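# Put the two dead batteries in the recycling box

## Task

Work out which two of the six batteries are dead and place exactly those two, and no others, in the recycling box. At the end the box must stand upright and level and the bulb must be lit. Hint: a battery can be seated in a holder by pushing it straight down with its minus end on the flared top of the spring contact at the - mark.

## Robot and tools

Robot: two arms, left_arm (base near y = +0.339 m) and right_arm (base near y = -0.400 m), both about 0.028 m above the table, each ending in a five-digit-style robot hand: the right arm has a right hand, the left arm its mirror image. Scene frame: origin on the table top midway between the nominal bases, +z up, +x out over the table, left_arm on the +y side (image sides do not match these names). A camera stand sits behind the arms. Objects may be nudged by outside pushes now and then.

Frames. Printed hand positions, orientations (quat wxyz) and velocities are in each arm's own base frame. Fixed cameras and the table use the scene frame. Motion offsets are along the current Hand target's own axes: +z along the straight fingers toward the tips, +y out of the palm face, +x across the palm away from the thumb on the right hand but toward the thumb on the left hand. The hand point sits just past the index/middle knuckles, in front of the palm. A rigid mast behind the wrist on the palm side can strike things.

The 48-number row (used by execute_actions and move), all values in [-1, 1]: left arm dx, dy, dz, rx, ry, rz; then 16 left-hand motor goals; left current_limit; left speed; then the same 24 for the right arm. The pose numbers are an offset from that arm's Hand target at the start of the action or move, not an absolute pose; 1.0 equals 0.6 m for dx/dy/dz and 180 degrees for the rotation vector rx, ry, rz. Sending all six as 0 re-requests the current Hand target. Hand motor order per arm: index_mcp, index_abd, index_pip, index_dip, middle_mcp, middle_abd, middle_pip, middle_dip, ring_mcp, ring_abd, ring_pip, ring_dip, thumb_cmc, thumb_axl, thumb_mcp, thumb_ipl. Each is an absolute goal angle scaled between its stops; straight values are about -0.75 for _mcp, 0 for _abd, -0.58 for _pip, -0.70 for _dip, -0.71 for thumb_cmc, -0.68 thumb_axl, -0.23 thumb_mcp, -0.17 thumb_ipl; toward +1 curls fingers toward the palm and swings the thumb in front of it. current_limit maps -1..+1 to 0..550 mA (start +0.4); speed sets motor slew as (speed+1)/2 of 8.5 rad/s (start -0.6). Zeros in the hand columns are real goals, so to keep a hand unchanged, copy back its hand_goal, hand_current_limit and hand_speed.

execute_actions(actions, cameras): actions is a list of actions; each action is up to 15 rows at 1/30 s each, the last row held to fill 15 steps (0.5 s). Every row in one action is offset from the same start pose. An empty list returns state plus all camera images.

move(target, speed, blend, stop_force, zero, blocking, cameras): straight-line path of each hand point to the offset in one row, or through a list of up to 15 rows, all counted from the same starting Hand targets. speed in m/s, 0.002 to 3.6, default 0.25 (turns up to twice that in rad/s). blend in m rounds corners. stop_force in N, 3 to 120, ends an arm's path when its wrist sensor feels that push against the motion; use slow speeds with it, omit it when backing off a contact, and do not rely on it while the hand rotates. zero (default true) re-zeroes before the move. blocking=false returns early but cannot go with stop_force. Moves last 0.5 to 10 s and do not avoid obstacles or the other arm; route around each arm's own base. The result adds a move: line such as done, off_target, moving, held or fault, plus limits (paced = clipped, held = steps withheld).

wait(seconds 0 to 10), stop() brakes a running move, zoom_image(camera, region [x0,y0,x1,y1] px, max 504 each side) on cam_high, cam_low (504x504), cam_left_wrist, cam_right_wrist (672x504), zero_wrist_force(arm), finished_scene(scene 1 or 2).

Results: end_effector_position in m, velocities, Hand target (last commanded pose after a 32-degree orientation clip; next offsets count from it, and the hand may rest short of it), joint positions and torques, wrist force and torque in the flange axes plus the peak since last shown, and per hand motor: hand_goal, hand_measured, hand_current_ma, hand_state (moving, goal, blocked, overload). A motor at 495 mA or more for 5 s shuts off for 10 s.

Avoid: arms are stiff, so pushing even slightly past a firm contact, or about 150 N on any part, or wrist contact torque near 20.7 N m, triggers a 10 s fault stop; motors at 85 °C brake the arm for 30 to 60 s. Keep the arms and hands from pressing on each other. Do not drop parts, release moving parts, slam or hit fixed or heavy things, or let anything fall off the table; check the box stays upright and level and the bulb lit before calling finished_scene.

Each tool is called after "Request:" as name(argument=value, ...) on one line, values as JSON.

## Session

Request:
execute_actions(actions=[])

Scene clock: 0.00 s.
left_arm: end_effector_position=(+0.5070, -0.4411, +0.3510) hand_goal=(-0.754, +0.000, -0.576, -0.696, -0.754, +0.000, -0.576, -0.696, -0.754, +0.000, -0.576, -0.696, -0.714, -0.678, -0.226, -0.168) hand_measured=(-0.754, +0.000, -0.576, -0.696, -0.754, +0.000, -0.576, -0.696, -0.754, +0.000, -0.576, -0.696, -0.714, -0.678, -0.226, -0.168) hand_current_ma=(+0, +0, +0, +0, +0, +0, +0, +0, +0, +0, +0, +0, +0, +0, +0, +0) hand_state=(goal, goal, goal, goal, goal, goal, goal, goal, goal, goal, goal, goal, goal, goal, goal, goal) hand_current_limit=0.40 hand_speed=-0.60 end_effector_quat_wxyz=(+0.281, +0.654, +0.217, +0.668) | right_arm: end_effector_position=(+0.7985, +0.1137, +0.1908) hand_goal=(-0.754, +0.000, -0.576, -0.696, -0.754, +0.000, -0.576, -0.696, -0.754, +0.000, -0.576, -0.696, -0.714, -0.678, -0.226, -0.168) hand_measured=(-0.754, +0.000, -0.576, -0.696, -0.754, +0.000, -0.576, -0.696, -0.754, +0.000, -0.576, -0.696, -0.714, -0.678, -0.226, -0.168) hand_current_ma=(+0, +0, +0, +0, +0, +0, +0, +0, +0, +0, +0, +0, +0, +0, +0, +0) hand_state=(goal, goal, goal, goal, goal, goal, goal, goal, goal, goal, goal, goal, goal, goal, goal, goal) hand_current_limit=0.40 hand_speed=-0.60 end_effector_quat_wxyz=(-0.046, +0.698, +0.487, +0.523)
Joint positions: left_arm=[2.509 -2.214 -1.954 1.086 2.125 0.883] | right_arm=[-0.162 -0.917 1.811 -3.382 -0.828 0.571]
Joint velocities: within noise
Joint torques (N m): no reading
Wrist force (N): no reading
Wrist torque (N m): no reading
Wrist force, peak (N): no reading
Hand target: left_arm +0.5070, -0.4411, +0.3510; +0.281, +0.654, +0.217, +0.668 | right_arm +0.7985, +0.1137, +0.1908; -0.046, +0.698, +0.487, +0.523

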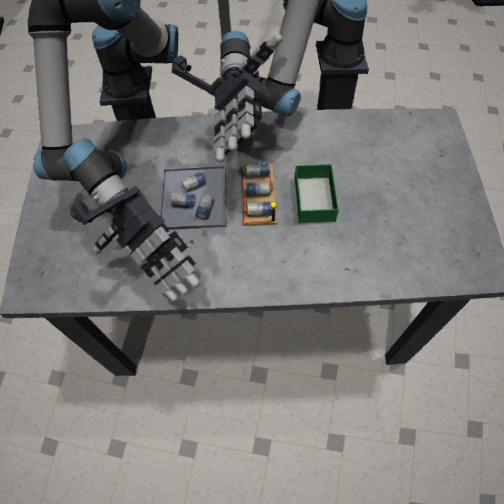

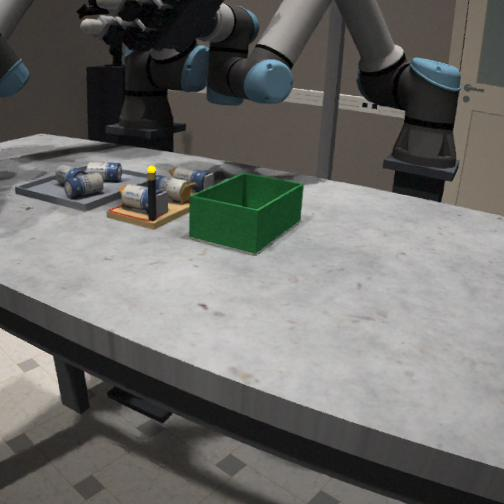

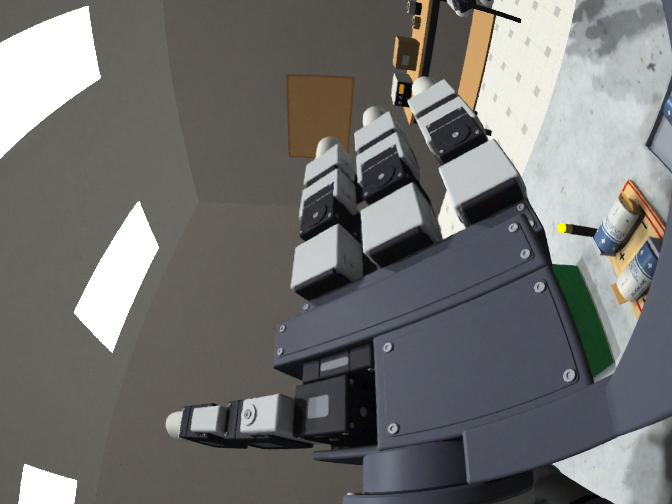

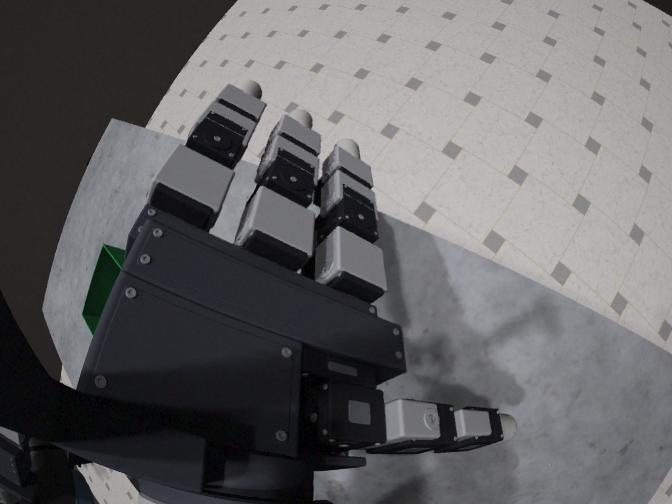

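Request:
zoom_image(camera="cam_high", region=[150, 140, 350, 250])

Request:
zoom_image(camera="cam_high", region=[156, 150, 236, 240])

Request:
zoom_image(camera="cam_low", region=[0, 130, 310, 270])

Request:
zoom_image(camera="cam_high", region=[230, 155, 290, 230])

Scaled by 2.520 from the camera's 504x504 image, which has a finer 720x720 frame.

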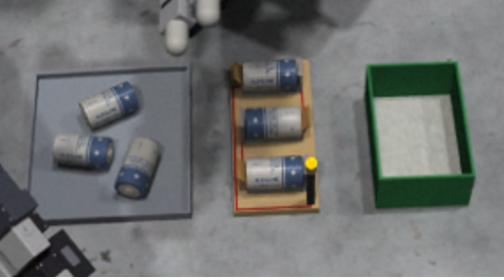

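Scaled by 5.600 from the camera's 504x504 image, which has a finer 720x720 frame.

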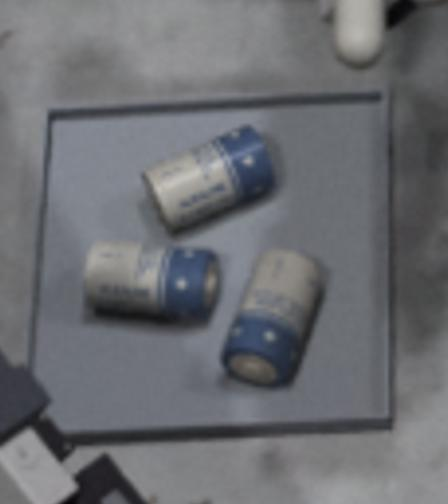

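Scaled by 1.626 from the camera's 504x504 image, which has a finer 720x720 frame.

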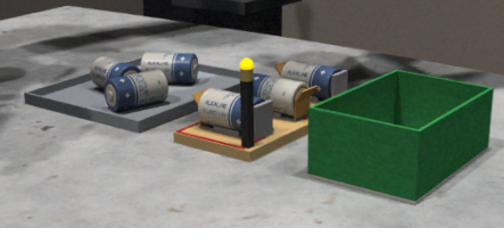

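Scaled by 6.720 from the camera's 504x504 image, which has a finer 720x720 frame.

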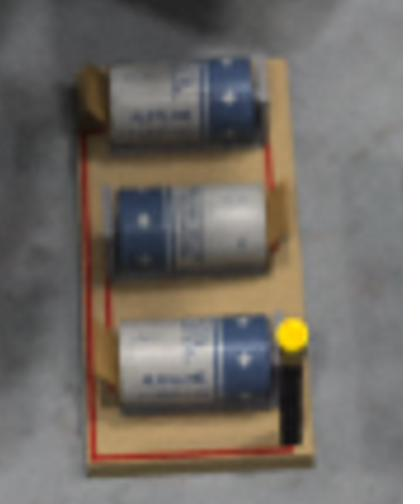

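Request:
move(target=[[0.635,-0.7772,-0.0247,0,0,0,-0.754,0,-0.576,-0.696,-0.754,0,-0.576,-0.696,-0.754,0,-0.576,-0.696,-0.714,-0.678,-0.226,-0.168,0.4,-0.6,0.1568,0.0284,-0.1469,-0.013,-0.1485,0.1383,-0.754,-0.075,-0.576,-0.696,-0.754,0.065,-0.576,-0.696,0.479,0,0.737,-0.043,-0.714,-0.678,-0.226,-0.168,0.4,-0.6],[0.635,-0.7772,-0.0247,0,0,0,-0.754,0,-0.576,-0.696,-0.754,0,-0.576,-0.696,-0.754,0,-0.576,-0.696,-0.714,-0.678,-0.226,-0.168,0.4,-0.6,0.4025,-0.3205,-0.2514,-0.0326,-0.3713,0.3458,-0.754,-0.075,-0.576,-0.696,-0.754,0.065,-0.576,-0.696,0.479,0,0.737,-0.043,-0.714,-0.678,-0.226,-0.168,0.4,-0.6],[0.635,-0.7772,-0.0247,0,0,0,-0.754,0,-0.576,-0.696,-0.754,0,-0.576,-0.696,-0.754,0,-0.576,-0.696,-0.714,-0.678,-0.226,-0.168,0.4,-0.6,0.2563,-0.6385,-0.2247,-0.0326,-0.3713,0.3458,-0.754,-0.075,-0.576,-0.696,-0.754,0.065,-0.576,-0.696,0.479,0,0.737,-0.043,-0.714,-0.678,-0.226,-0.168,0.4,-0.6]], speed=[0.45,0.5,0.3], blend=[0.05,0.04,0], cameras=["all"])

Scene clock: 27.43 s.
left_arm: end_effector_position=(+0.5397, +0.1600, +0.3296) hand_goal=(-0.754, +0.000, -0.576, -0.696, -0.754, +0.000, -0.576, -0.696, -0.754, +0.000, -0.576, -0.696, -0.714, -0.678, -0.226, -0.168) hand_measured=(-0.760, +0.000, -0.576, -0.696, -0.760, +0.000, -0.576, -0.696, -0.760, +0.000, -0.576, -0.696, -0.720, -0.678, -0.226, -0.168) hand_current_ma=(-16, +1, -1, +0, -15, +1, -1, +0, -17, +1, -1, +0, -16, +2, +0, +1) hand_state=(goal, goal, goal, goal, goal, goal, goal, goal, goal, goal, goal, goal, goal, goal, goal, goal) hand_current_limit=0.40 hand_speed=-0.60 end_effector_quat_wxyz=(+0.281, +0.654, +0.217, +0.668) | right_arm: end_effector_position=(+0.4241, +0.3334, +0.1999) hand_goal=(-0.754, -0.076, -0.576, -0.696, -0.754, +0.064, -0.576, -0.696, +0.478, +0.000, +0.736, -0.044, -0.714, -0.678, -0.226, -0.168) hand_measured=(-0.754, -0.076, -0.576, -0.696, -0.754, +0.062, -0.576, -0.696, +0.468, +0.000, +0.732, -0.046, -0.716, -0.678, -0.224, -0.168) hand_current_ma=(-2, -1, -2, +0, -2, -9, -2, +0, -45, -2, -12, -9, -4, +3, +12, +1) hand_state=(goal, goal, goal, goal, goal, goal, goal, goal, goal, goal, goal, goal, goal, goal, goal, goal) hand_current_limit=0.40 hand_speed=-0.60 end_effector_quat_wxyz=(+0.000, +1.000, -0.001, +0.000)
Joint positions: left_arm=[4.107 -2.171 -2.184 1.313 0.53 0.766] | right_arm=[0.533 -1.259 1.617 -1.929 -1.57 2.105]
Joint torques (N m): left_arm=[14.83 33.04 21.24 -1.62 -1.86 2.59] | right_arm=[12.45 -56.24 -25.2 -6.7 -1.22 2.54]
Wrist force (N): left_arm=[-0.4 0.1 0.3] | right_arm=[-0.7 -0.7 0.2]
Wrist torque (N m): left_arm=[-0.03 0.06 0.06] | right_arm=[-0.05 0.18 -0.21]
Wrist force, peak (N): left_arm=[-1.4 1.4 0.4] | right_arm=[-1.5 -1.6 1.1]
Hand target: left_arm +0.5397, +0.1600, +0.3296; +0.281, +0.654, +0.217, +0.668 | right_arm +0.4241, +0.3334, +0.1998; +0.000, +1.000, -0.001, +0.000
Off the commanded pose: left_arm 0.000 m, 0 deg | right_arm 0.000 m, 0 deg.
move: done

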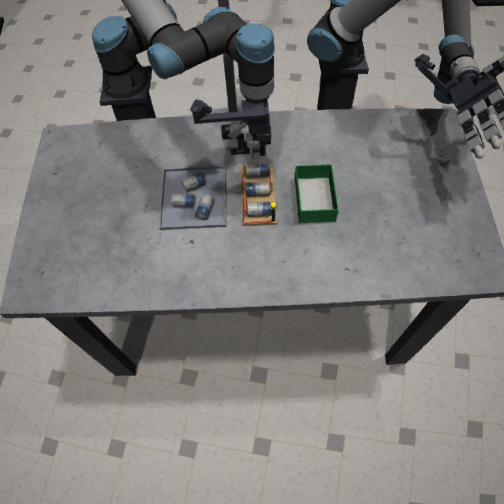

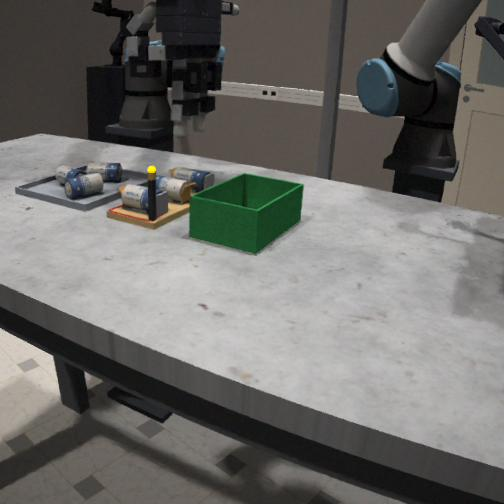

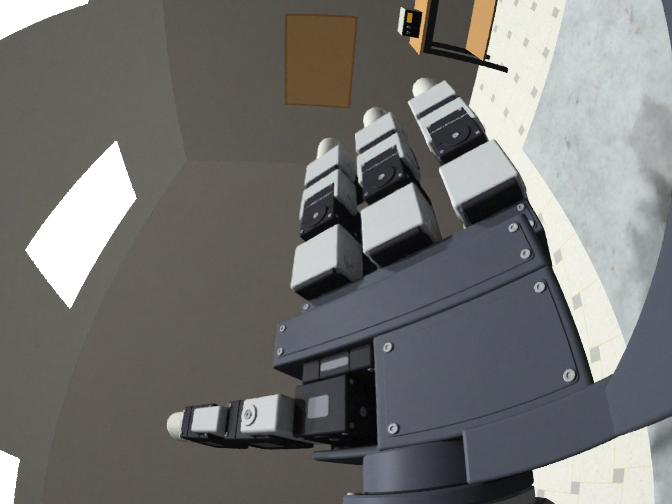

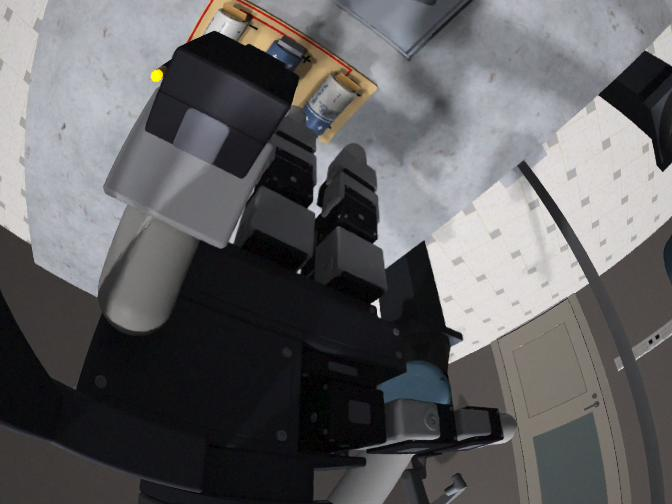

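Request:
zoom_image(camera="cam_high", region=[220, 130, 290, 200])

Request:
zoom_image(camera="cam_right_wrist", region=[200, 0, 460, 220])

Scaled by 7.200 from the camera's 504x504 image, which has a finer 720x720 frame.

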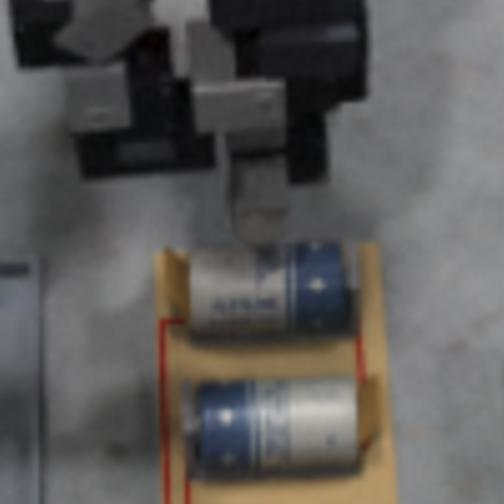

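Scaled by 1.938 from the camera's 672x504 image, which has a finer 960x720 frame.

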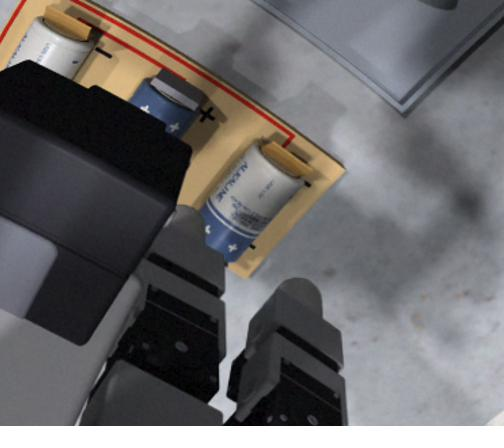

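Request:
move(target=[0,0,0,0,0,0,-0.754,0,-0.576,-0.696,-0.754,0,-0.576,-0.696,-0.754,0,-0.576,-0.696,-0.714,-0.678,-0.226,-0.168,0.4,-0.6,0,-0.0017,0.0833,0,0,0,-0.754,-0.075,-0.576,-0.696,-0.754,0.065,-0.576,-0.696,0.479,0,0.737,-0.043,-0.714,-0.678,-0.226,-0.168,0.4,-0.6], speed=0.12, cameras=["cam_high","cam_low","cam_right_wrist"])

Request:
zoom_image(camera="cam_high", region=[220, 130, 290, 200])

Request:
zoom_image(camera="cam_right_wrist", region=[200, 0, 460, 220])

Request:
zoom_image(camera="cam_low", region=[100, 90, 260, 250])

Scene clock: 30.03 s.
left_arm: end_effector_position=(+0.5397, +0.1600, +0.3296) hand_goal=(-0.754, +0.000, -0.576, -0.696, -0.754, +0.000, -0.576, -0.696, -0.754, +0.000, -0.576, -0.696, -0.714, -0.678, -0.226, -0.168) hand_measured=(-0.760, +0.000, -0.576, -0.696, -0.760, +0.000, -0.576, -0.696, -0.760, +0.000, -0.576, -0.696, -0.720, -0.678, -0.226, -0.168) hand_current_ma=(-16, +1, -1, +0, -15, +1, -1, +0, -17, +1, -1, +0, -16, +2, +0, +1) hand_state=(goal, goal, goal, goal, goal, goal, goal, goal, goal, goal, goal, goal, goal, goal, goal, goal) hand_current_limit=0.40 hand_speed=-0.60 end_effector_quat_wxyz=(+0.281, +0.654, +0.217, +0.668) | right_arm: end_effector_position=(+0.4241, +0.3345, +0.1499) hand_goal=(-0.754, -0.076, -0.576, -0.696, -0.754, +0.064, -0.576, -0.696, +0.478, +0.000, +0.736, -0.044, -0.714, -0.678, -0.226, -0.168) hand_measured=(-0.754, -0.076, -0.576, -0.696, -0.754, +0.062, -0.576, -0.696, +0.468, +0.000, +0.732, -0.046, -0.716, -0.678, -0.224, -0.168) hand_current_ma=(-2, -1, -2, +0, -2, -9, -2, +0, -45, -2, -12, -9, -4, +3, +12, +1) hand_state=(goal, goal, goal, goal, goal, goal, goal, goal, goal, goal, goal, goal, goal, goal, goal, goal) hand_current_limit=0.40 hand_speed=-0.60 end_effector_quat_wxyz=(+0.000, +1.000, -0.001, +0.000)
Joint positions: left_arm=[4.107 -2.171 -2.184 1.313 0.53 0.766] | right_arm=[0.534 -1.21 1.688 -2.049 -1.57 2.106]
Joint torques (N m): left_arm=[15.73 32.46 19.98 -1.35 -1.92 2.47] | right_arm=[12.77 -43.79 -22.33 -6.56 0.76 2.54]
Wrist force (N): left_arm=[-0.2 0.0 0.1] | right_arm=[-0.8 -0.7 0.3]
Wrist torque (N m): left_arm=[-0.03 0.03 0.08] | right_arm=[-0.04 0.19 -0.23]
Wrist force, peak (N): left_arm=[-0.7 0.2 0.2] | right_arm=[-0.7 -0.7 0.9]
Hand target: left_arm +0.5397, +0.1600, +0.3296; +0.281, +0.654, +0.217, +0.668 | right_arm +0.4241, +0.3345, +0.1498; +0.000, +1.000, -0.001, +0.000
Off the commanded pose: left_arm 0.000 m, 0 deg | right_arm 0.000 m, 0 deg.
move: done
Images, in order (width x height): cam_high 504x504, cam_low 504x504, cam_right_wrist 672x504.

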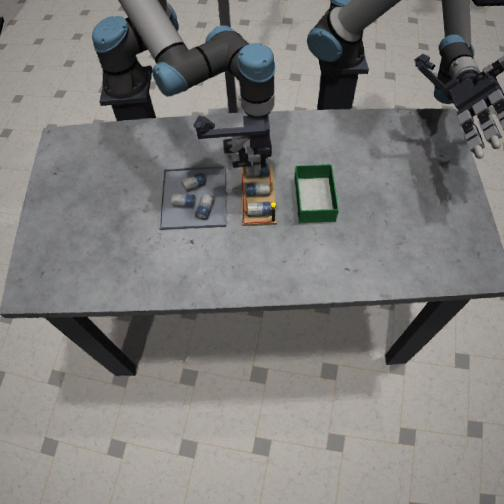

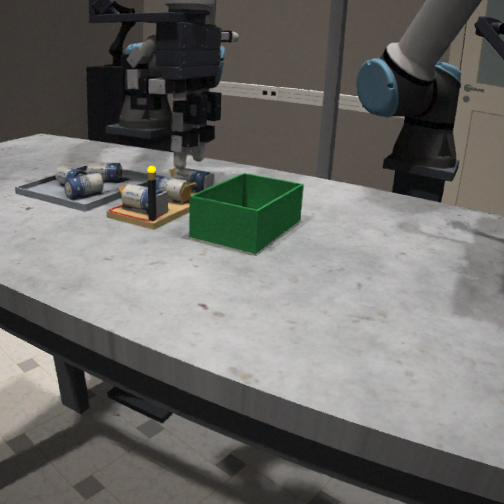

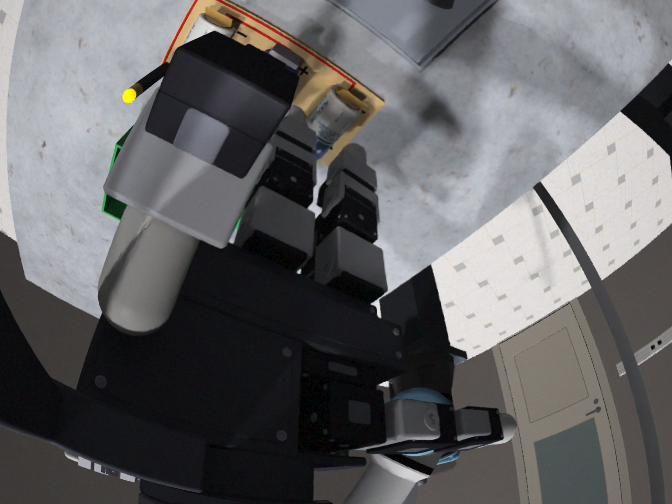

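Scaled by 7.200 from the camera's 504x504 image, which has a finer 720x720 frame.

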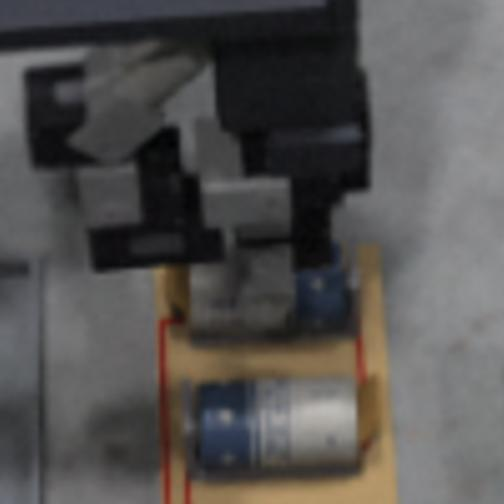

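Scaled by 1.938 from the camera's 672x504 image, which has a finer 960x720 frame.

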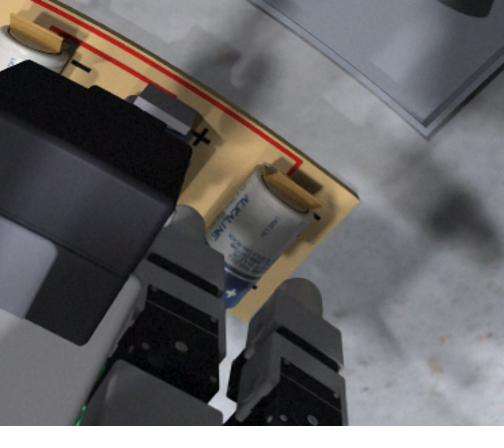

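Scaled by 3.150 from the camera's 504x504 image, which has a finer 720x720 frame.

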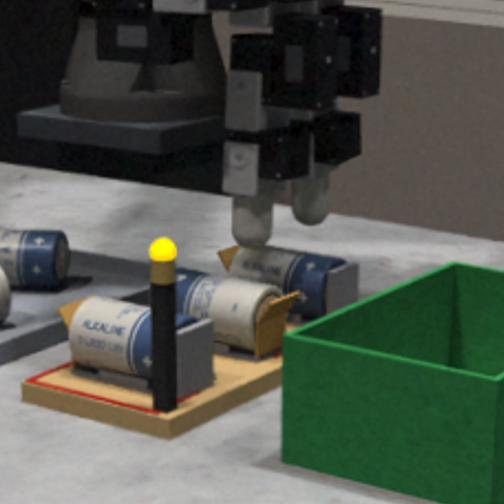

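Request:
move(target=[0,0,0,0,0,0,-0.754,0,-0.576,-0.696,-0.754,0,-0.576,-0.696,-0.754,0,-0.576,-0.696,-0.714,-0.678,-0.226,-0.168,0.4,-0.6,0.003,0,0.0567,0,0,0,-0.754,-0.075,-0.576,-0.696,-0.754,0.065,-0.576,-0.696,0.479,0,0.737,-0.043,-0.714,-0.678,-0.226,-0.168,0.4,-0.6], speed=0.05, stop_force=4, cameras=["cam_high","cam_low","cam_right_wrist"])

Request:
zoom_image(camera="cam_right_wrist", region=[200, 0, 460, 220])

Request:
zoom_image(camera="cam_low", region=[100, 90, 260, 250])

Scene clock: 34.43 s.
left_arm: end_effector_position=(+0.5397, +0.1600, +0.3296) hand_goal=(-0.754, +0.000, -0.576, -0.696, -0.754, +0.000, -0.576, -0.696, -0.754, +0.000, -0.576, -0.696, -0.714, -0.678, -0.226, -0.168) hand_measured=(-0.760, +0.000, -0.576, -0.696, -0.760, +0.000, -0.576, -0.696, -0.760, +0.000, -0.576, -0.696, -0.720, -0.678, -0.226, -0.168) hand_current_ma=(-16, +1, -1, +0, -15, +1, -1, +0, -17, +1, -1, +0, -16, +2, +0, +1) hand_state=(goal, goal, goal, goal, goal, goal, goal, goal, goal, goal, goal, goal, goal, goal, goal, goal) hand_current_limit=0.40 hand_speed=-0.60 end_effector_quat_wxyz=(+0.281, +0.654, +0.217, +0.668) | right_arm: end_effector_position=(+0.4259, +0.3345, +0.1158) hand_goal=(-0.754, -0.076, -0.576, -0.696, -0.754, +0.064, -0.576, -0.696, +0.478, +0.000, +0.736, -0.044, -0.714, -0.678, -0.226, -0.168) hand_measured=(-0.754, -0.114, -0.576, -0.696, -0.754, +0.062, -0.576, -0.696, +0.468, +0.000, +0.732, -0.046, -0.716, -0.678, -0.224, -0.168) hand_current_ma=(-2, -140, -2, +0, -2, -9, -2, +0, -45, -2, -12, -9, -4, +3, +12, +1) hand_state=(goal, blocked, goal, goal, goal, goal, goal, goal, goal, goal, goal, goal, goal, goal, goal, goal) hand_current_limit=0.40 hand_speed=-0.60 end_effector_quat_wxyz=(+0.000, +1.000, -0.001, +0.000)
Joint positions: left_arm=[4.107 -2.171 -2.184 1.313 0.53 0.766] | right_arm=[0.533 -1.167 1.725 -2.13 -1.57 2.105]
Joint torques (N m): left_arm=[15.03 32.26 19.58 -1.63 -1.88 2.61] | right_arm=[-13.2 -44.52 -20.81 -7.4 -0.28 -2.07]
Wrist force (N): left_arm=[-0.4 0.0 0.2] | right_arm=[-2.7 -1.1 -2.1]
Wrist torque (N m): left_arm=[-0.03 0.05 0.06] | right_arm=[0.09 -0.09 -0.39]
Wrist force, peak (N): left_arm=[-0.8 0.2 0.3] | right_arm=[-2.9 -1.0 -2.0]
Hand target: left_arm +0.5397, +0.1600, +0.3296; +0.281, +0.654, +0.217, +0.668 | right_arm +0.4259, +0.3345, +0.1158; +0.000, +1.000, -0.001, +0.000
Off the commanded pose: left_arm 0.000 m, 0 deg | right_arm 0.000 m, 0 deg.
move: done
Images, in order (width x height): cam_high 504x504, cam_low 504x504, cam_right_wrist 672x504.

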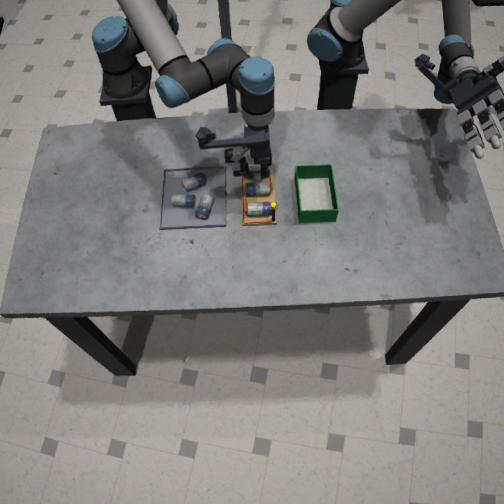

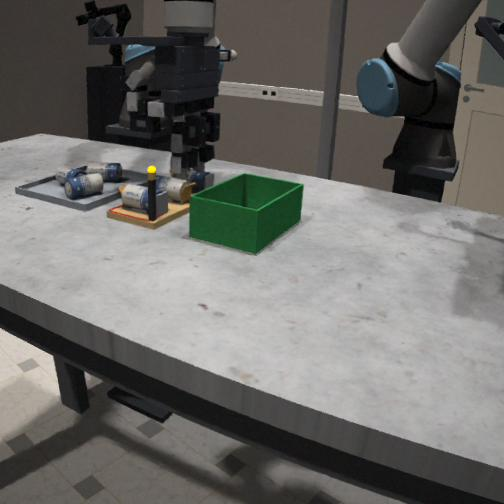

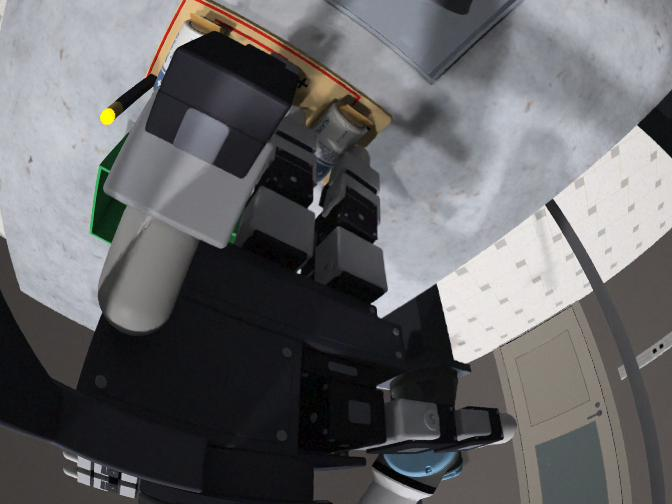

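Scaled by 1.938 from the camera's 672x504 image, which has a finer 960x720 frame.

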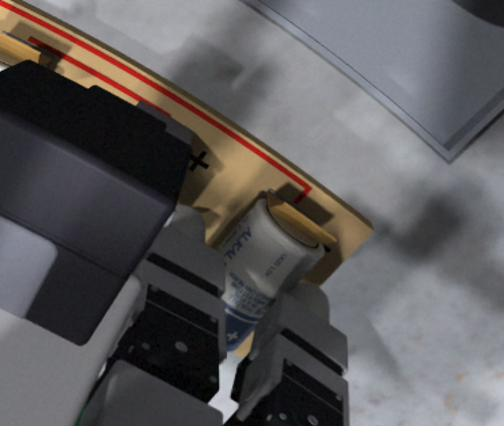

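Scaled by 3.150 from the camera's 504x504 image, which has a finer 720x720 frame.

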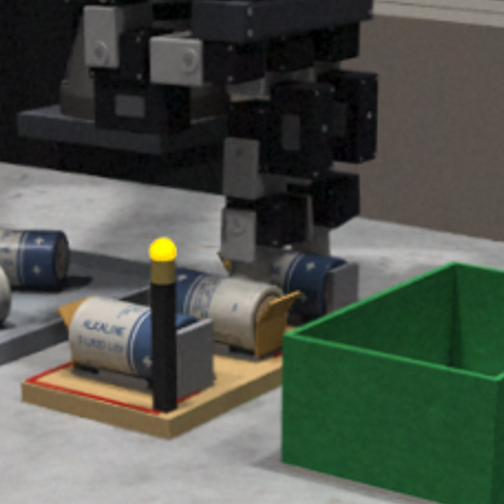

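Request:
move(target=[0,0,0,0,0,0,-0.754,0,-0.576,-0.696,-0.754,0,-0.576,-0.696,-0.754,0,-0.576,-0.696,-0.714,-0.678,-0.226,-0.168,0.4,-0.6,-0.0108,-0.001,0,0,0,0,-0.754,-0.075,-0.576,-0.696,-0.754,0.065,-0.576,-0.696,0.479,0,0.737,-0.043,-0.714,-0.678,-0.226,-0.168,0.4,-0.6], speed=0.03, cameras=["cam_high","cam_right_wrist"])

Request:
zoom_image(camera="cam_right_wrist", region=[200, 0, 460, 220])

Request:
zoom_image(camera="cam_high", region=[220, 130, 290, 200])

Scene clock: 37.23 s.
left_arm: end_effector_position=(+0.5397, +0.1600, +0.3296) hand_goal=(-0.754, +0.000, -0.576, -0.696, -0.754, +0.000, -0.576, -0.696, -0.754, +0.000, -0.576, -0.696, -0.714, -0.678, -0.226, -0.168) hand_measured=(-0.760, +0.000, -0.576, -0.696, -0.760, +0.000, -0.576, -0.696, -0.760, +0.000, -0.576, -0.696, -0.720, -0.678, -0.226, -0.168) hand_current_ma=(-16, +1, -1, +0, -15, +1, -1, +0, -17, +1, -1, +0, -16, +2, +0, +1) hand_state=(goal, goal, goal, goal, goal, goal, goal, goal, goal, goal, goal, goal, goal, goal, goal, goal) hand_current_limit=0.40 hand_speed=-0.60 end_effector_quat_wxyz=(+0.281, +0.654, +0.217, +0.668) | right_arm: end_effector_position=(+0.4195, +0.3351, +0.1158) hand_goal=(-0.754, -0.076, -0.576, -0.696, -0.754, +0.064, -0.576, -0.696, +0.478, +0.000, +0.736, -0.044, -0.714, -0.678, -0.226, -0.168) hand_measured=(-0.754, -0.080, -0.576, -0.696, -0.754, +0.062, -0.576, -0.696, +0.468, +0.000, +0.732, -0.046, -0.716, -0.678, -0.224, -0.168) hand_current_ma=(+0, -9, -2, +0, -2, -9, -2, +0, -45, -2, -12, -9, -4, +3, +12, +1) hand_state=(goal, goal, goal, goal, goal, goal, goal, goal, goal, goal, goal, goal, goal, goal, goal, goal) hand_current_limit=0.40 hand_speed=-0.60 end_effector_quat_wxyz=(+0.000, +1.000, -0.001, +0.000)
Joint positions: left_arm=[4.107 -2.171 -2.184 1.313 0.53 0.766] | right_arm=[0.539 -1.175 1.738 -2.134 -1.57 2.111]
Joint torques (N m): left_arm=[14.92 31.89 19.26 -1.32 -1.89 2.4] | right_arm=[12.58 -58.62 -21.21 -6.75 -0.24 2.53]
Wrist force (N): left_arm=[-0.3 0.0 0.0] | right_arm=[-0.7 -0.7 0.0]
Wrist torque (N m): left_arm=[-0.01 0.05 0.06] | right_arm=[-0.03 0.18 -0.22]
Wrist force, peak (N): left_arm=[-0.6 0.1 0.3] | right_arm=[-2.9 -0.7 -2.3]
Hand target: left_arm +0.5397, +0.1600, +0.3296; +0.281, +0.654, +0.217, +0.668 | right_arm +0.4194, +0.3351, +0.1158; +0.000, +1.000, -0.001, +0.000
Off the commanded pose: left_arm 0.000 m, 0 deg | right_arm 0.000 m, 0 deg.
move: done
Images, in order (width x height): cam_high 504x504, cam_right_wrist 672x504.

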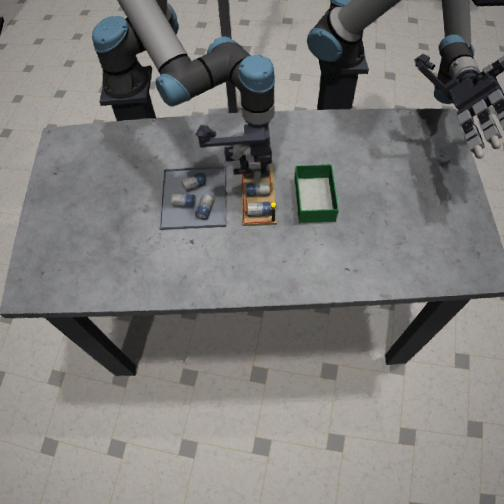

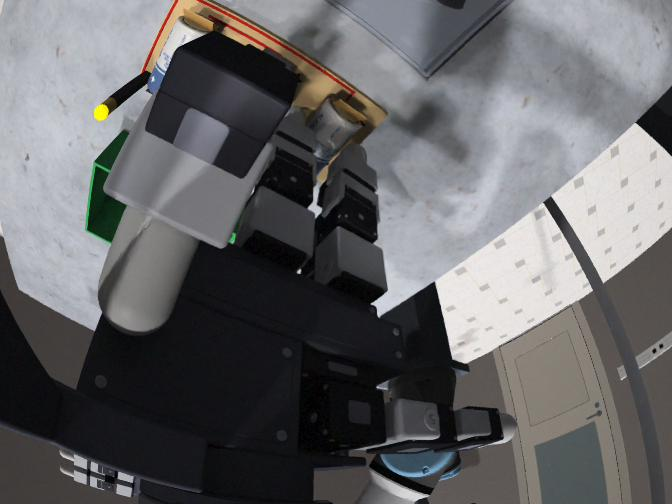

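Scaled by 1.938 from the camera's 672x504 image, which has a finer 960x720 frame.

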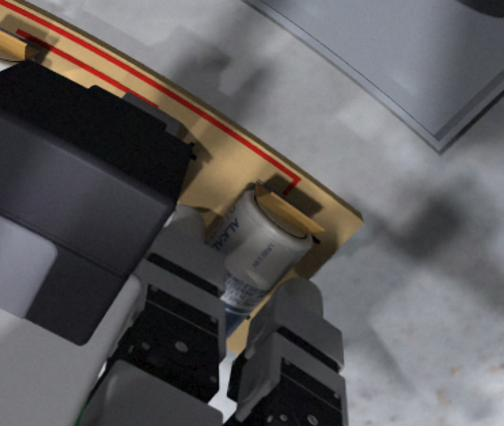

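Scaled by 7.200 from the camera's 504x504 image, which has a finer 720x720 frame.

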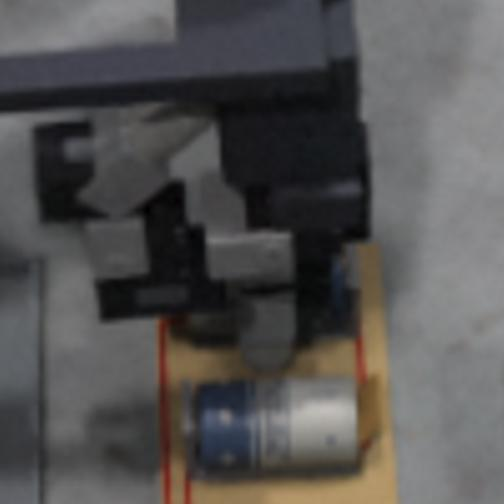

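Request:
move(target=[[0,0,0,0,0,0,-0.754,0,-0.576,-0.696,-0.754,0,-0.576,-0.696,-0.754,0,-0.576,-0.696,-0.714,-0.678,-0.226,-0.168,0.4,-0.6,0,0,-0.15,0,0,0,-0.754,-0.075,-0.576,-0.696,-0.754,0.065,-0.576,-0.696,0.479,0,0.737,-0.043,-0.714,-0.678,-0.226,-0.168,0.4,-0.6],[0,0,0,0,0,0,-0.754,0,-0.576,-0.696,-0.754,0,-0.576,-0.696,-0.754,0,-0.576,-0.696,-0.714,-0.678,-0.226,-0.168,0.4,-0.6,0.083,0.2978,-0.1737,0,0,-0.1345,-0.754,-0.075,-0.576,-0.696,-0.754,0.065,-0.576,-0.696,0.479,0,0.737,-0.043,-0.714,-0.678,-0.226,-0.168,0.4,-0.6]], speed=[0.15,0.35], blend=[0.02,0])

Request:
move(target=[0,0,0,0,0,0,-0.754,0,-0.576,-0.696,-0.754,0,-0.576,-0.696,-0.754,0,-0.576,-0.696,-0.714,-0.678,-0.226,-0.168,0.4,-0.6,0,0,0.123,0,0,0,-0.754,-0.1,-0.576,-0.696,-0.754,0.1,-0.576,-0.696,0.479,0,0.737,-0.043,-0.714,-0.678,-0.226,-0.168,0.4,-0.6], speed=0.15, cameras=["cam_high","cam_low","cam_right_wrist"])

Request:
zoom_image(camera="cam_high", region=[156, 140, 236, 230])

Request:
zoom_image(camera="cam_right_wrist", region=[200, 0, 460, 220])

Request:
zoom_image(camera="cam_low", region=[0, 90, 160, 250])

Scene clock: 47.00 s.
left_arm: end_effector_position=(+0.5397, +0.1600, +0.3296) hand_goal=(-0.754, +0.000, -0.576, -0.696, -0.754, +0.000, -0.576, -0.696, -0.754, +0.000, -0.576, -0.696, -0.714, -0.678, -0.226, -0.168) hand_measured=(-0.760, +0.000, -0.576, -0.696, -0.760, +0.000, -0.576, -0.696, -0.760, +0.000, -0.576, -0.696, -0.720, -0.678, -0.226, -0.168) hand_current_ma=(-16, +1, -1, +0, -15, +1, -1, +0, -17, +1, -1, +0, -16, +2, +0, +1) hand_state=(goal, goal, goal, goal, goal, goal, goal, goal, goal, goal, goal, goal, goal, goal, goal, goal) hand_current_limit=0.40 hand_speed=-0.60 end_effector_quat_wxyz=(+0.281, +0.654, +0.217, +0.668) | right_arm: end_effector_position=(+0.4690, +0.1564, +0.2199) hand_goal=(-0.754, -0.076, -0.576, -0.696, -0.754, +0.064, -0.576, -0.696, +0.478, +0.000, +0.736, -0.044, -0.714, -0.678, -0.226, -0.168) hand_measured=(-0.754, -0.078, -0.576, -0.696, -0.754, +0.062, -0.576, -0.696, +0.468, +0.000, +0.732, -0.046, -0.716, -0.678, -0.224, -0.168) hand_current_ma=(+0, -9, -2, +0, -1, -8, -2, +0, -45, -2, -12, -9, -5, +3, +12, +1) hand_state=(goal, goal, goal, goal, goal, goal, goal, goal, goal, goal, goal, goal, goal, goal, goal, goal) hand_current_limit=0.40 hand_speed=-0.60 end_effector_quat_wxyz=(+0.000, +0.978, +0.209, +0.000)
Joint positions: left_arm=[4.107 -2.171 -2.184 1.313 0.53 0.766] | right_arm=[0.229 -1.498 1.854 -1.928 -1.57 1.379]
Joint torques (N m): left_arm=[14.34 31.29 20.3 -1.37 -2.01 2.39] | right_arm=[-12.61 -43.62 -23.54 -1.04 1.28 -2.38]
Wrist force (N): left_arm=[-0.3 0.1 -0.1] | right_arm=[-0.6 -0.7 0.4]
Wrist torque (N m): left_arm=[0.01 0.03 0.08] | right_arm=[-0.07 0.16 -0.04]
Wrist force, peak (N): left_arm=[-0.7 0.3 0.4] | right_arm=[-1.1 -2.5 0.1]
Hand target: left_arm +0.5397, +0.1600, +0.3296; +0.281, +0.654, +0.217, +0.668 | right_arm +0.4690, +0.1563, +0.2199; +0.000, +0.978, +0.209, +0.000
Off the commanded pose: left_arm 0.000 m, 0 deg | right_arm 0.000 m, 0 deg.
move: done

Scene clock: 48.13 s.
left_arm: end_effector_position=(+0.5397, +0.1600, +0.3296) hand_goal=(-0.754, +0.000, -0.576, -0.696, -0.754, +0.000, -0.576, -0.696, -0.754, +0.000, -0.576, -0.696, -0.714, -0.678, -0.226, -0.168) hand_measured=(-0.760, +0.000, -0.576, -0.696, -0.760, +0.000, -0.576, -0.696, -0.760, +0.000, -0.576, -0.696, -0.720, -0.678, -0.226, -0.168) hand_current_ma=(-16, +1, -1, +0, -15, +1, -1, +0, -17, +1, -1, +0, -16, +2, +0, +1) hand_state=(goal, goal, goal, goal, goal, goal, goal, goal, goal, goal, goal, goal, goal, goal, goal, goal) hand_current_limit=0.40 hand_speed=-0.60 end_effector_quat_wxyz=(+0.281, +0.654, +0.217, +0.668) | right_arm: end_effector_position=(+0.4690, +0.1563, +0.1462) hand_goal=(-0.754, -0.100, -0.576, -0.696, -0.754, +0.100, -0.576, -0.696, +0.478, +0.000, +0.736, -0.044, -0.714, -0.678, -0.226, -0.168) hand_measured=(-0.754, -0.096, -0.576, -0.696, -0.754, +0.096, -0.576, -0.696, +0.468, +0.000, +0.732, -0.046, -0.716, -0.678, -0.224, -0.168) hand_current_ma=(+0, +14, -2, +0, -1, -10, -2, +0, -45, -2, -12, -9, -5, +3, +12, +1) hand_state=(goal, goal, goal, goal, goal, goal, goal, goal, goal, goal, goal, goal, goal, goal, goal, goal) hand_current_limit=0.40 hand_speed=-0.60 end_effector_quat_wxyz=(+0.000, +0.978, +0.209, +0.000)
Joint positions: left_arm=[4.107 -2.171 -2.184 1.313 0.53 0.766] | right_arm=[0.229 -1.417 1.972 -2.126 -1.57 1.378]
Joint torques (N m): left_arm=[16.1 32.56 18.25 -1.31 -2.04 2.33] | right_arm=[11.9 -31.81 -20.64 -6.8 -1.04 0.16]
Wrist force (N): left_arm=[-0.6 0.2 0.1] | right_arm=[-0.7 -0.8 0.2]
Wrist torque (N m): left_arm=[0.00 0.08 0.05] | right_arm=[-0.07 0.17 -0.06]
Wrist force, peak (N): left_arm=[-0.8 -0.1 0.2] | right_arm=[-0.8 -0.8 1.2]
Hand target: left_arm +0.5397, +0.1600, +0.3296; +0.281, +0.654, +0.217, +0.668 | right_arm +0.4690, +0.1564, +0.1461; +0.000, +0.978, +0.209, +0.000
Off the commanded pose: left_arm 0.000 m, 0 deg | right_arm 0.000 m, 0 deg.
move: done
Images, in order (width x height): cam_high 504x504, cam_low 504x504, cam_right_wrist 672x504.

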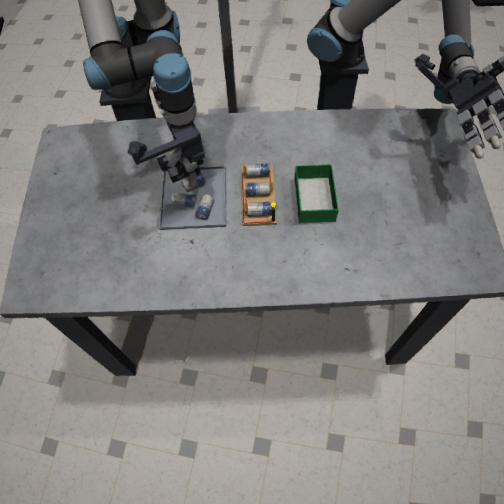

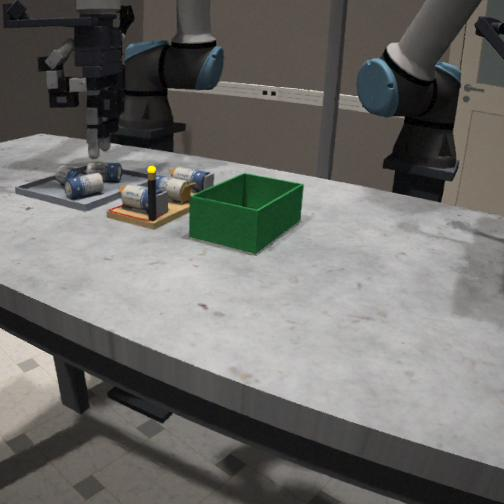

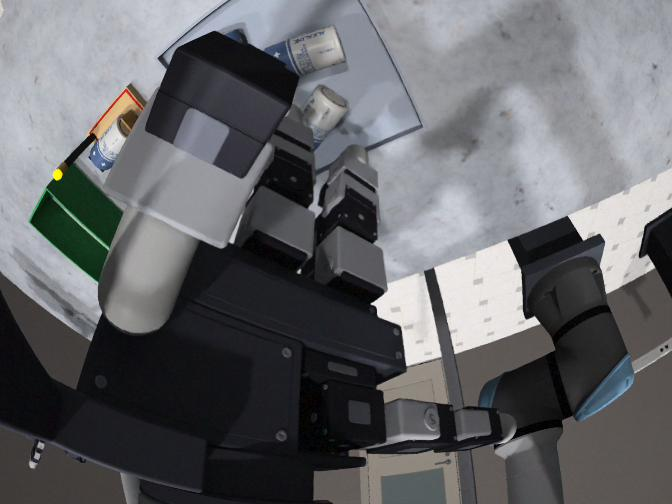

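Scaled by 5.600 from the camera's 504x504 image, which has a finer 720x720 frame.

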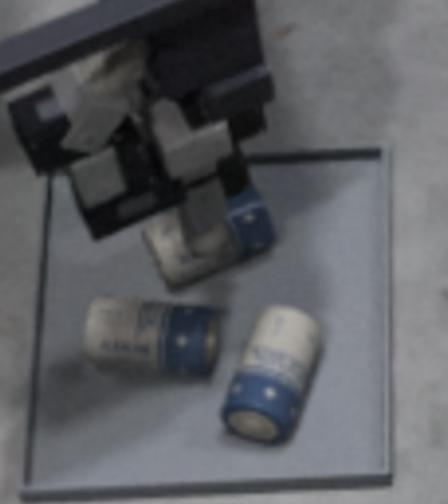

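Scaled by 1.938 from the camera's 672x504 image, which has a finer 960x720 frame.

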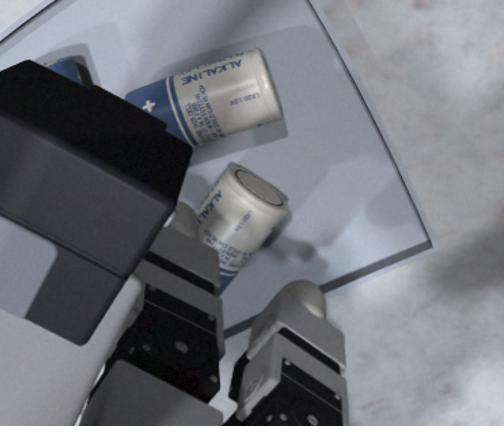

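Scaled by 3.150 from the camera's 504x504 image, which has a finer 720x720 frame.

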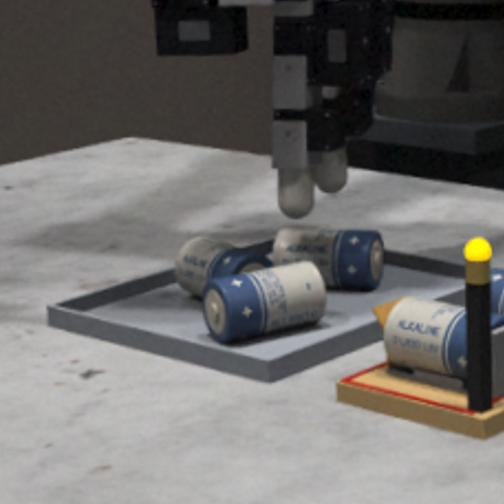

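Request:
move(target=[[0,0,0,0,0,0,-0.754,0,-0.576,-0.696,-0.754,0,-0.576,-0.696,-0.754,0,-0.576,-0.696,-0.714,-0.678,-0.226,-0.168,0.4,-0.6,0.0025,-0.0217,0,0,0,0,-0.754,-0.1,-0.576,-0.696,-0.754,0.1,-0.576,-0.696,0.479,0,0.737,-0.043,-0.714,-0.678,-0.226,-0.168,0.4,-0.6],[0,0,0,0,0,0,-0.754,0,-0.576,-0.696,-0.754,0,-0.576,-0.696,-0.754,0,-0.576,-0.696,-0.714,-0.678,-0.226,-0.168,0.4,-0.6,0.0025,-0.0217,0.0633,0,0,0,-0.754,-0.1,-0.576,-0.696,-0.754,0.1,-0.576,-0.696,0.479,0,0.737,-0.043,-0.714,-0.678,-0.226,-0.168,0.4,-0.6]], speed=0.06, blend=[0.005,0], stop_force=4, cameras=["cam_high","cam_low","cam_right_wrist"])

Request:
zoom_image(camera="cam_high", region=[156, 140, 236, 230])

Request:
zoom_image(camera="cam_right_wrist", region=[200, 0, 460, 220])

Request:
zoom_image(camera="cam_low", region=[0, 90, 160, 250])

Scene clock: 54.27 s.
left_arm: end_effector_position=(+0.5397, +0.1600, +0.3296) hand_goal=(-0.754, +0.000, -0.576, -0.696, -0.754, +0.000, -0.576, -0.696, -0.754, +0.000, -0.576, -0.696, -0.714, -0.678, -0.226, -0.168) hand_measured=(-0.760, +0.000, -0.576, -0.696, -0.760, +0.000, -0.576, -0.696, -0.760, +0.000, -0.576, -0.696, -0.720, -0.678, -0.226, -0.168) hand_current_ma=(-16, +1, -1, +0, -15, +1, -1, +0, -17, +1, -1, +0, -16, +2, +0, +1) hand_state=(goal, goal, goal, goal, goal, goal, goal, goal, goal, goal, goal, goal, goal, goal, goal, goal) hand_current_limit=0.40 hand_speed=-0.60 end_effector_quat_wxyz=(+0.281, +0.654, +0.217, +0.668) | right_arm: end_effector_position=(+0.4651, +0.1689, +0.1081) hand_goal=(-0.754, -0.100, -0.576, -0.696, -0.754, +0.100, -0.576, -0.696, +0.478, +0.000, +0.736, -0.044, -0.714, -0.678, -0.226, -0.168) hand_measured=(-0.754, -0.096, -0.576, -0.696, -0.754, +0.096, -0.576, -0.696, +0.468, +0.000, +0.732, -0.046, -0.716, -0.678, -0.224, -0.168) hand_current_ma=(+0, +14, -2, +0, -1, -10, -2, +0, -45, -2, -12, -9, -5, +3, +12, +1) hand_state=(goal, goal, goal, goal, goal, goal, goal, goal, goal, goal, goal, goal, goal, goal, goal, goal) hand_current_limit=0.40 hand_speed=-0.60 end_effector_quat_wxyz=(+0.000, +0.978, +0.209, +0.000)
Joint positions: left_arm=[4.107 -2.171 -2.184 1.313 0.53 0.766] | right_arm=[0.255 -1.355 2.013 -2.229 -1.57 1.405]
Joint torques (N m): left_arm=[14.26 30.06 19.45 -1.35 -1.98 2.71] | right_arm=[12.95 -33.97 -19.18 -6.84 -1.02 2.53]
Wrist force (N): left_arm=[-0.5 0.0 0.0] | right_arm=[-0.7 -0.8 0.3]
Wrist torque (N m): left_arm=[-0.01 0.06 0.06] | right_arm=[-0.06 0.18 -0.22]
Wrist force, peak (N): left_arm=[-0.7 0.1 0.1] | right_arm=[-0.7 -1.3 0.0]
Hand target: left_arm +0.5397, +0.1600, +0.3296; +0.281, +0.654, +0.217, +0.668 | right_arm +0.4651, +0.1689, +0.1081; +0.000, +0.978, +0.209, +0.000
Off the commanded pose: left_arm 0.000 m, 0 deg | right_arm 0.000 m, 0 deg.
move: done
Images, in order (width x height): cam_high 504x504, cam_low 504x504, cam_right_wrist 672x504.

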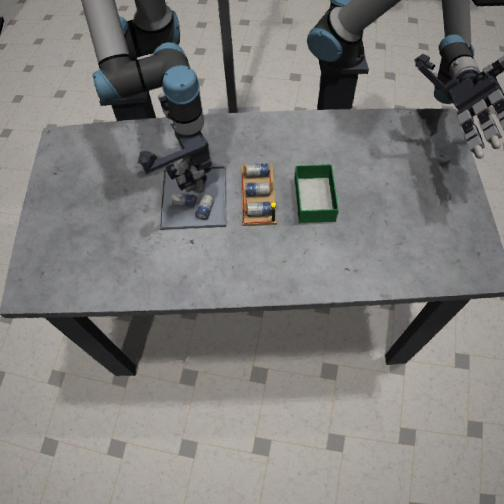

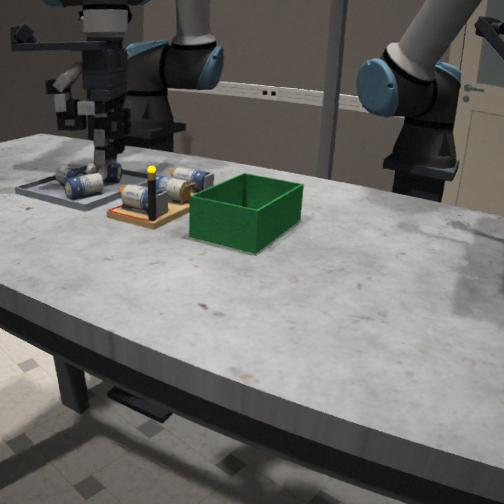

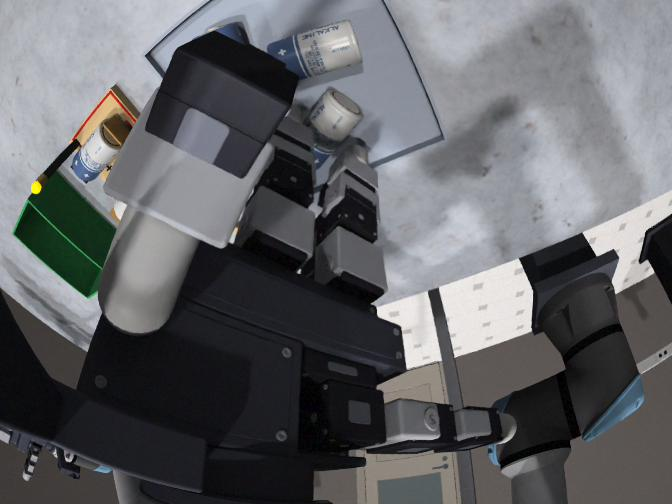

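Scaled by 5.600 from the camera's 504x504 image, which has a finer 720x720 frame.

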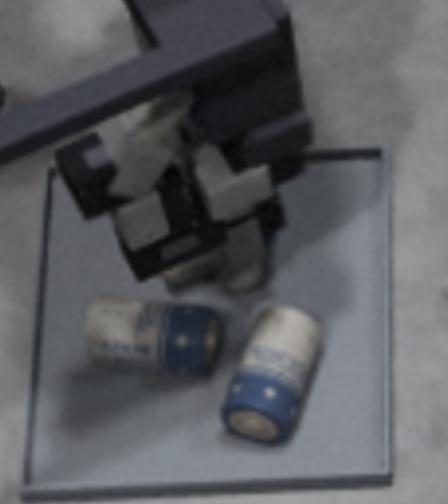

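Scaled by 1.938 from the camera's 672x504 image, which has a finer 960x720 frame.

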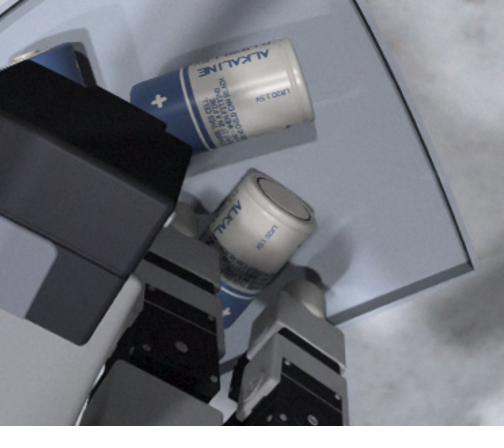

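Scaled by 3.150 from the camera's 504x504 image, which has a finer 720x720 frame.

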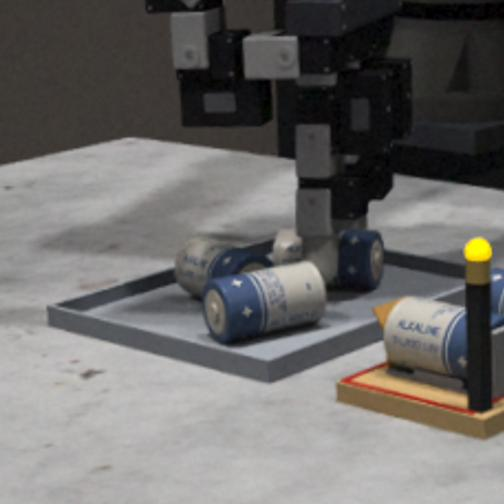

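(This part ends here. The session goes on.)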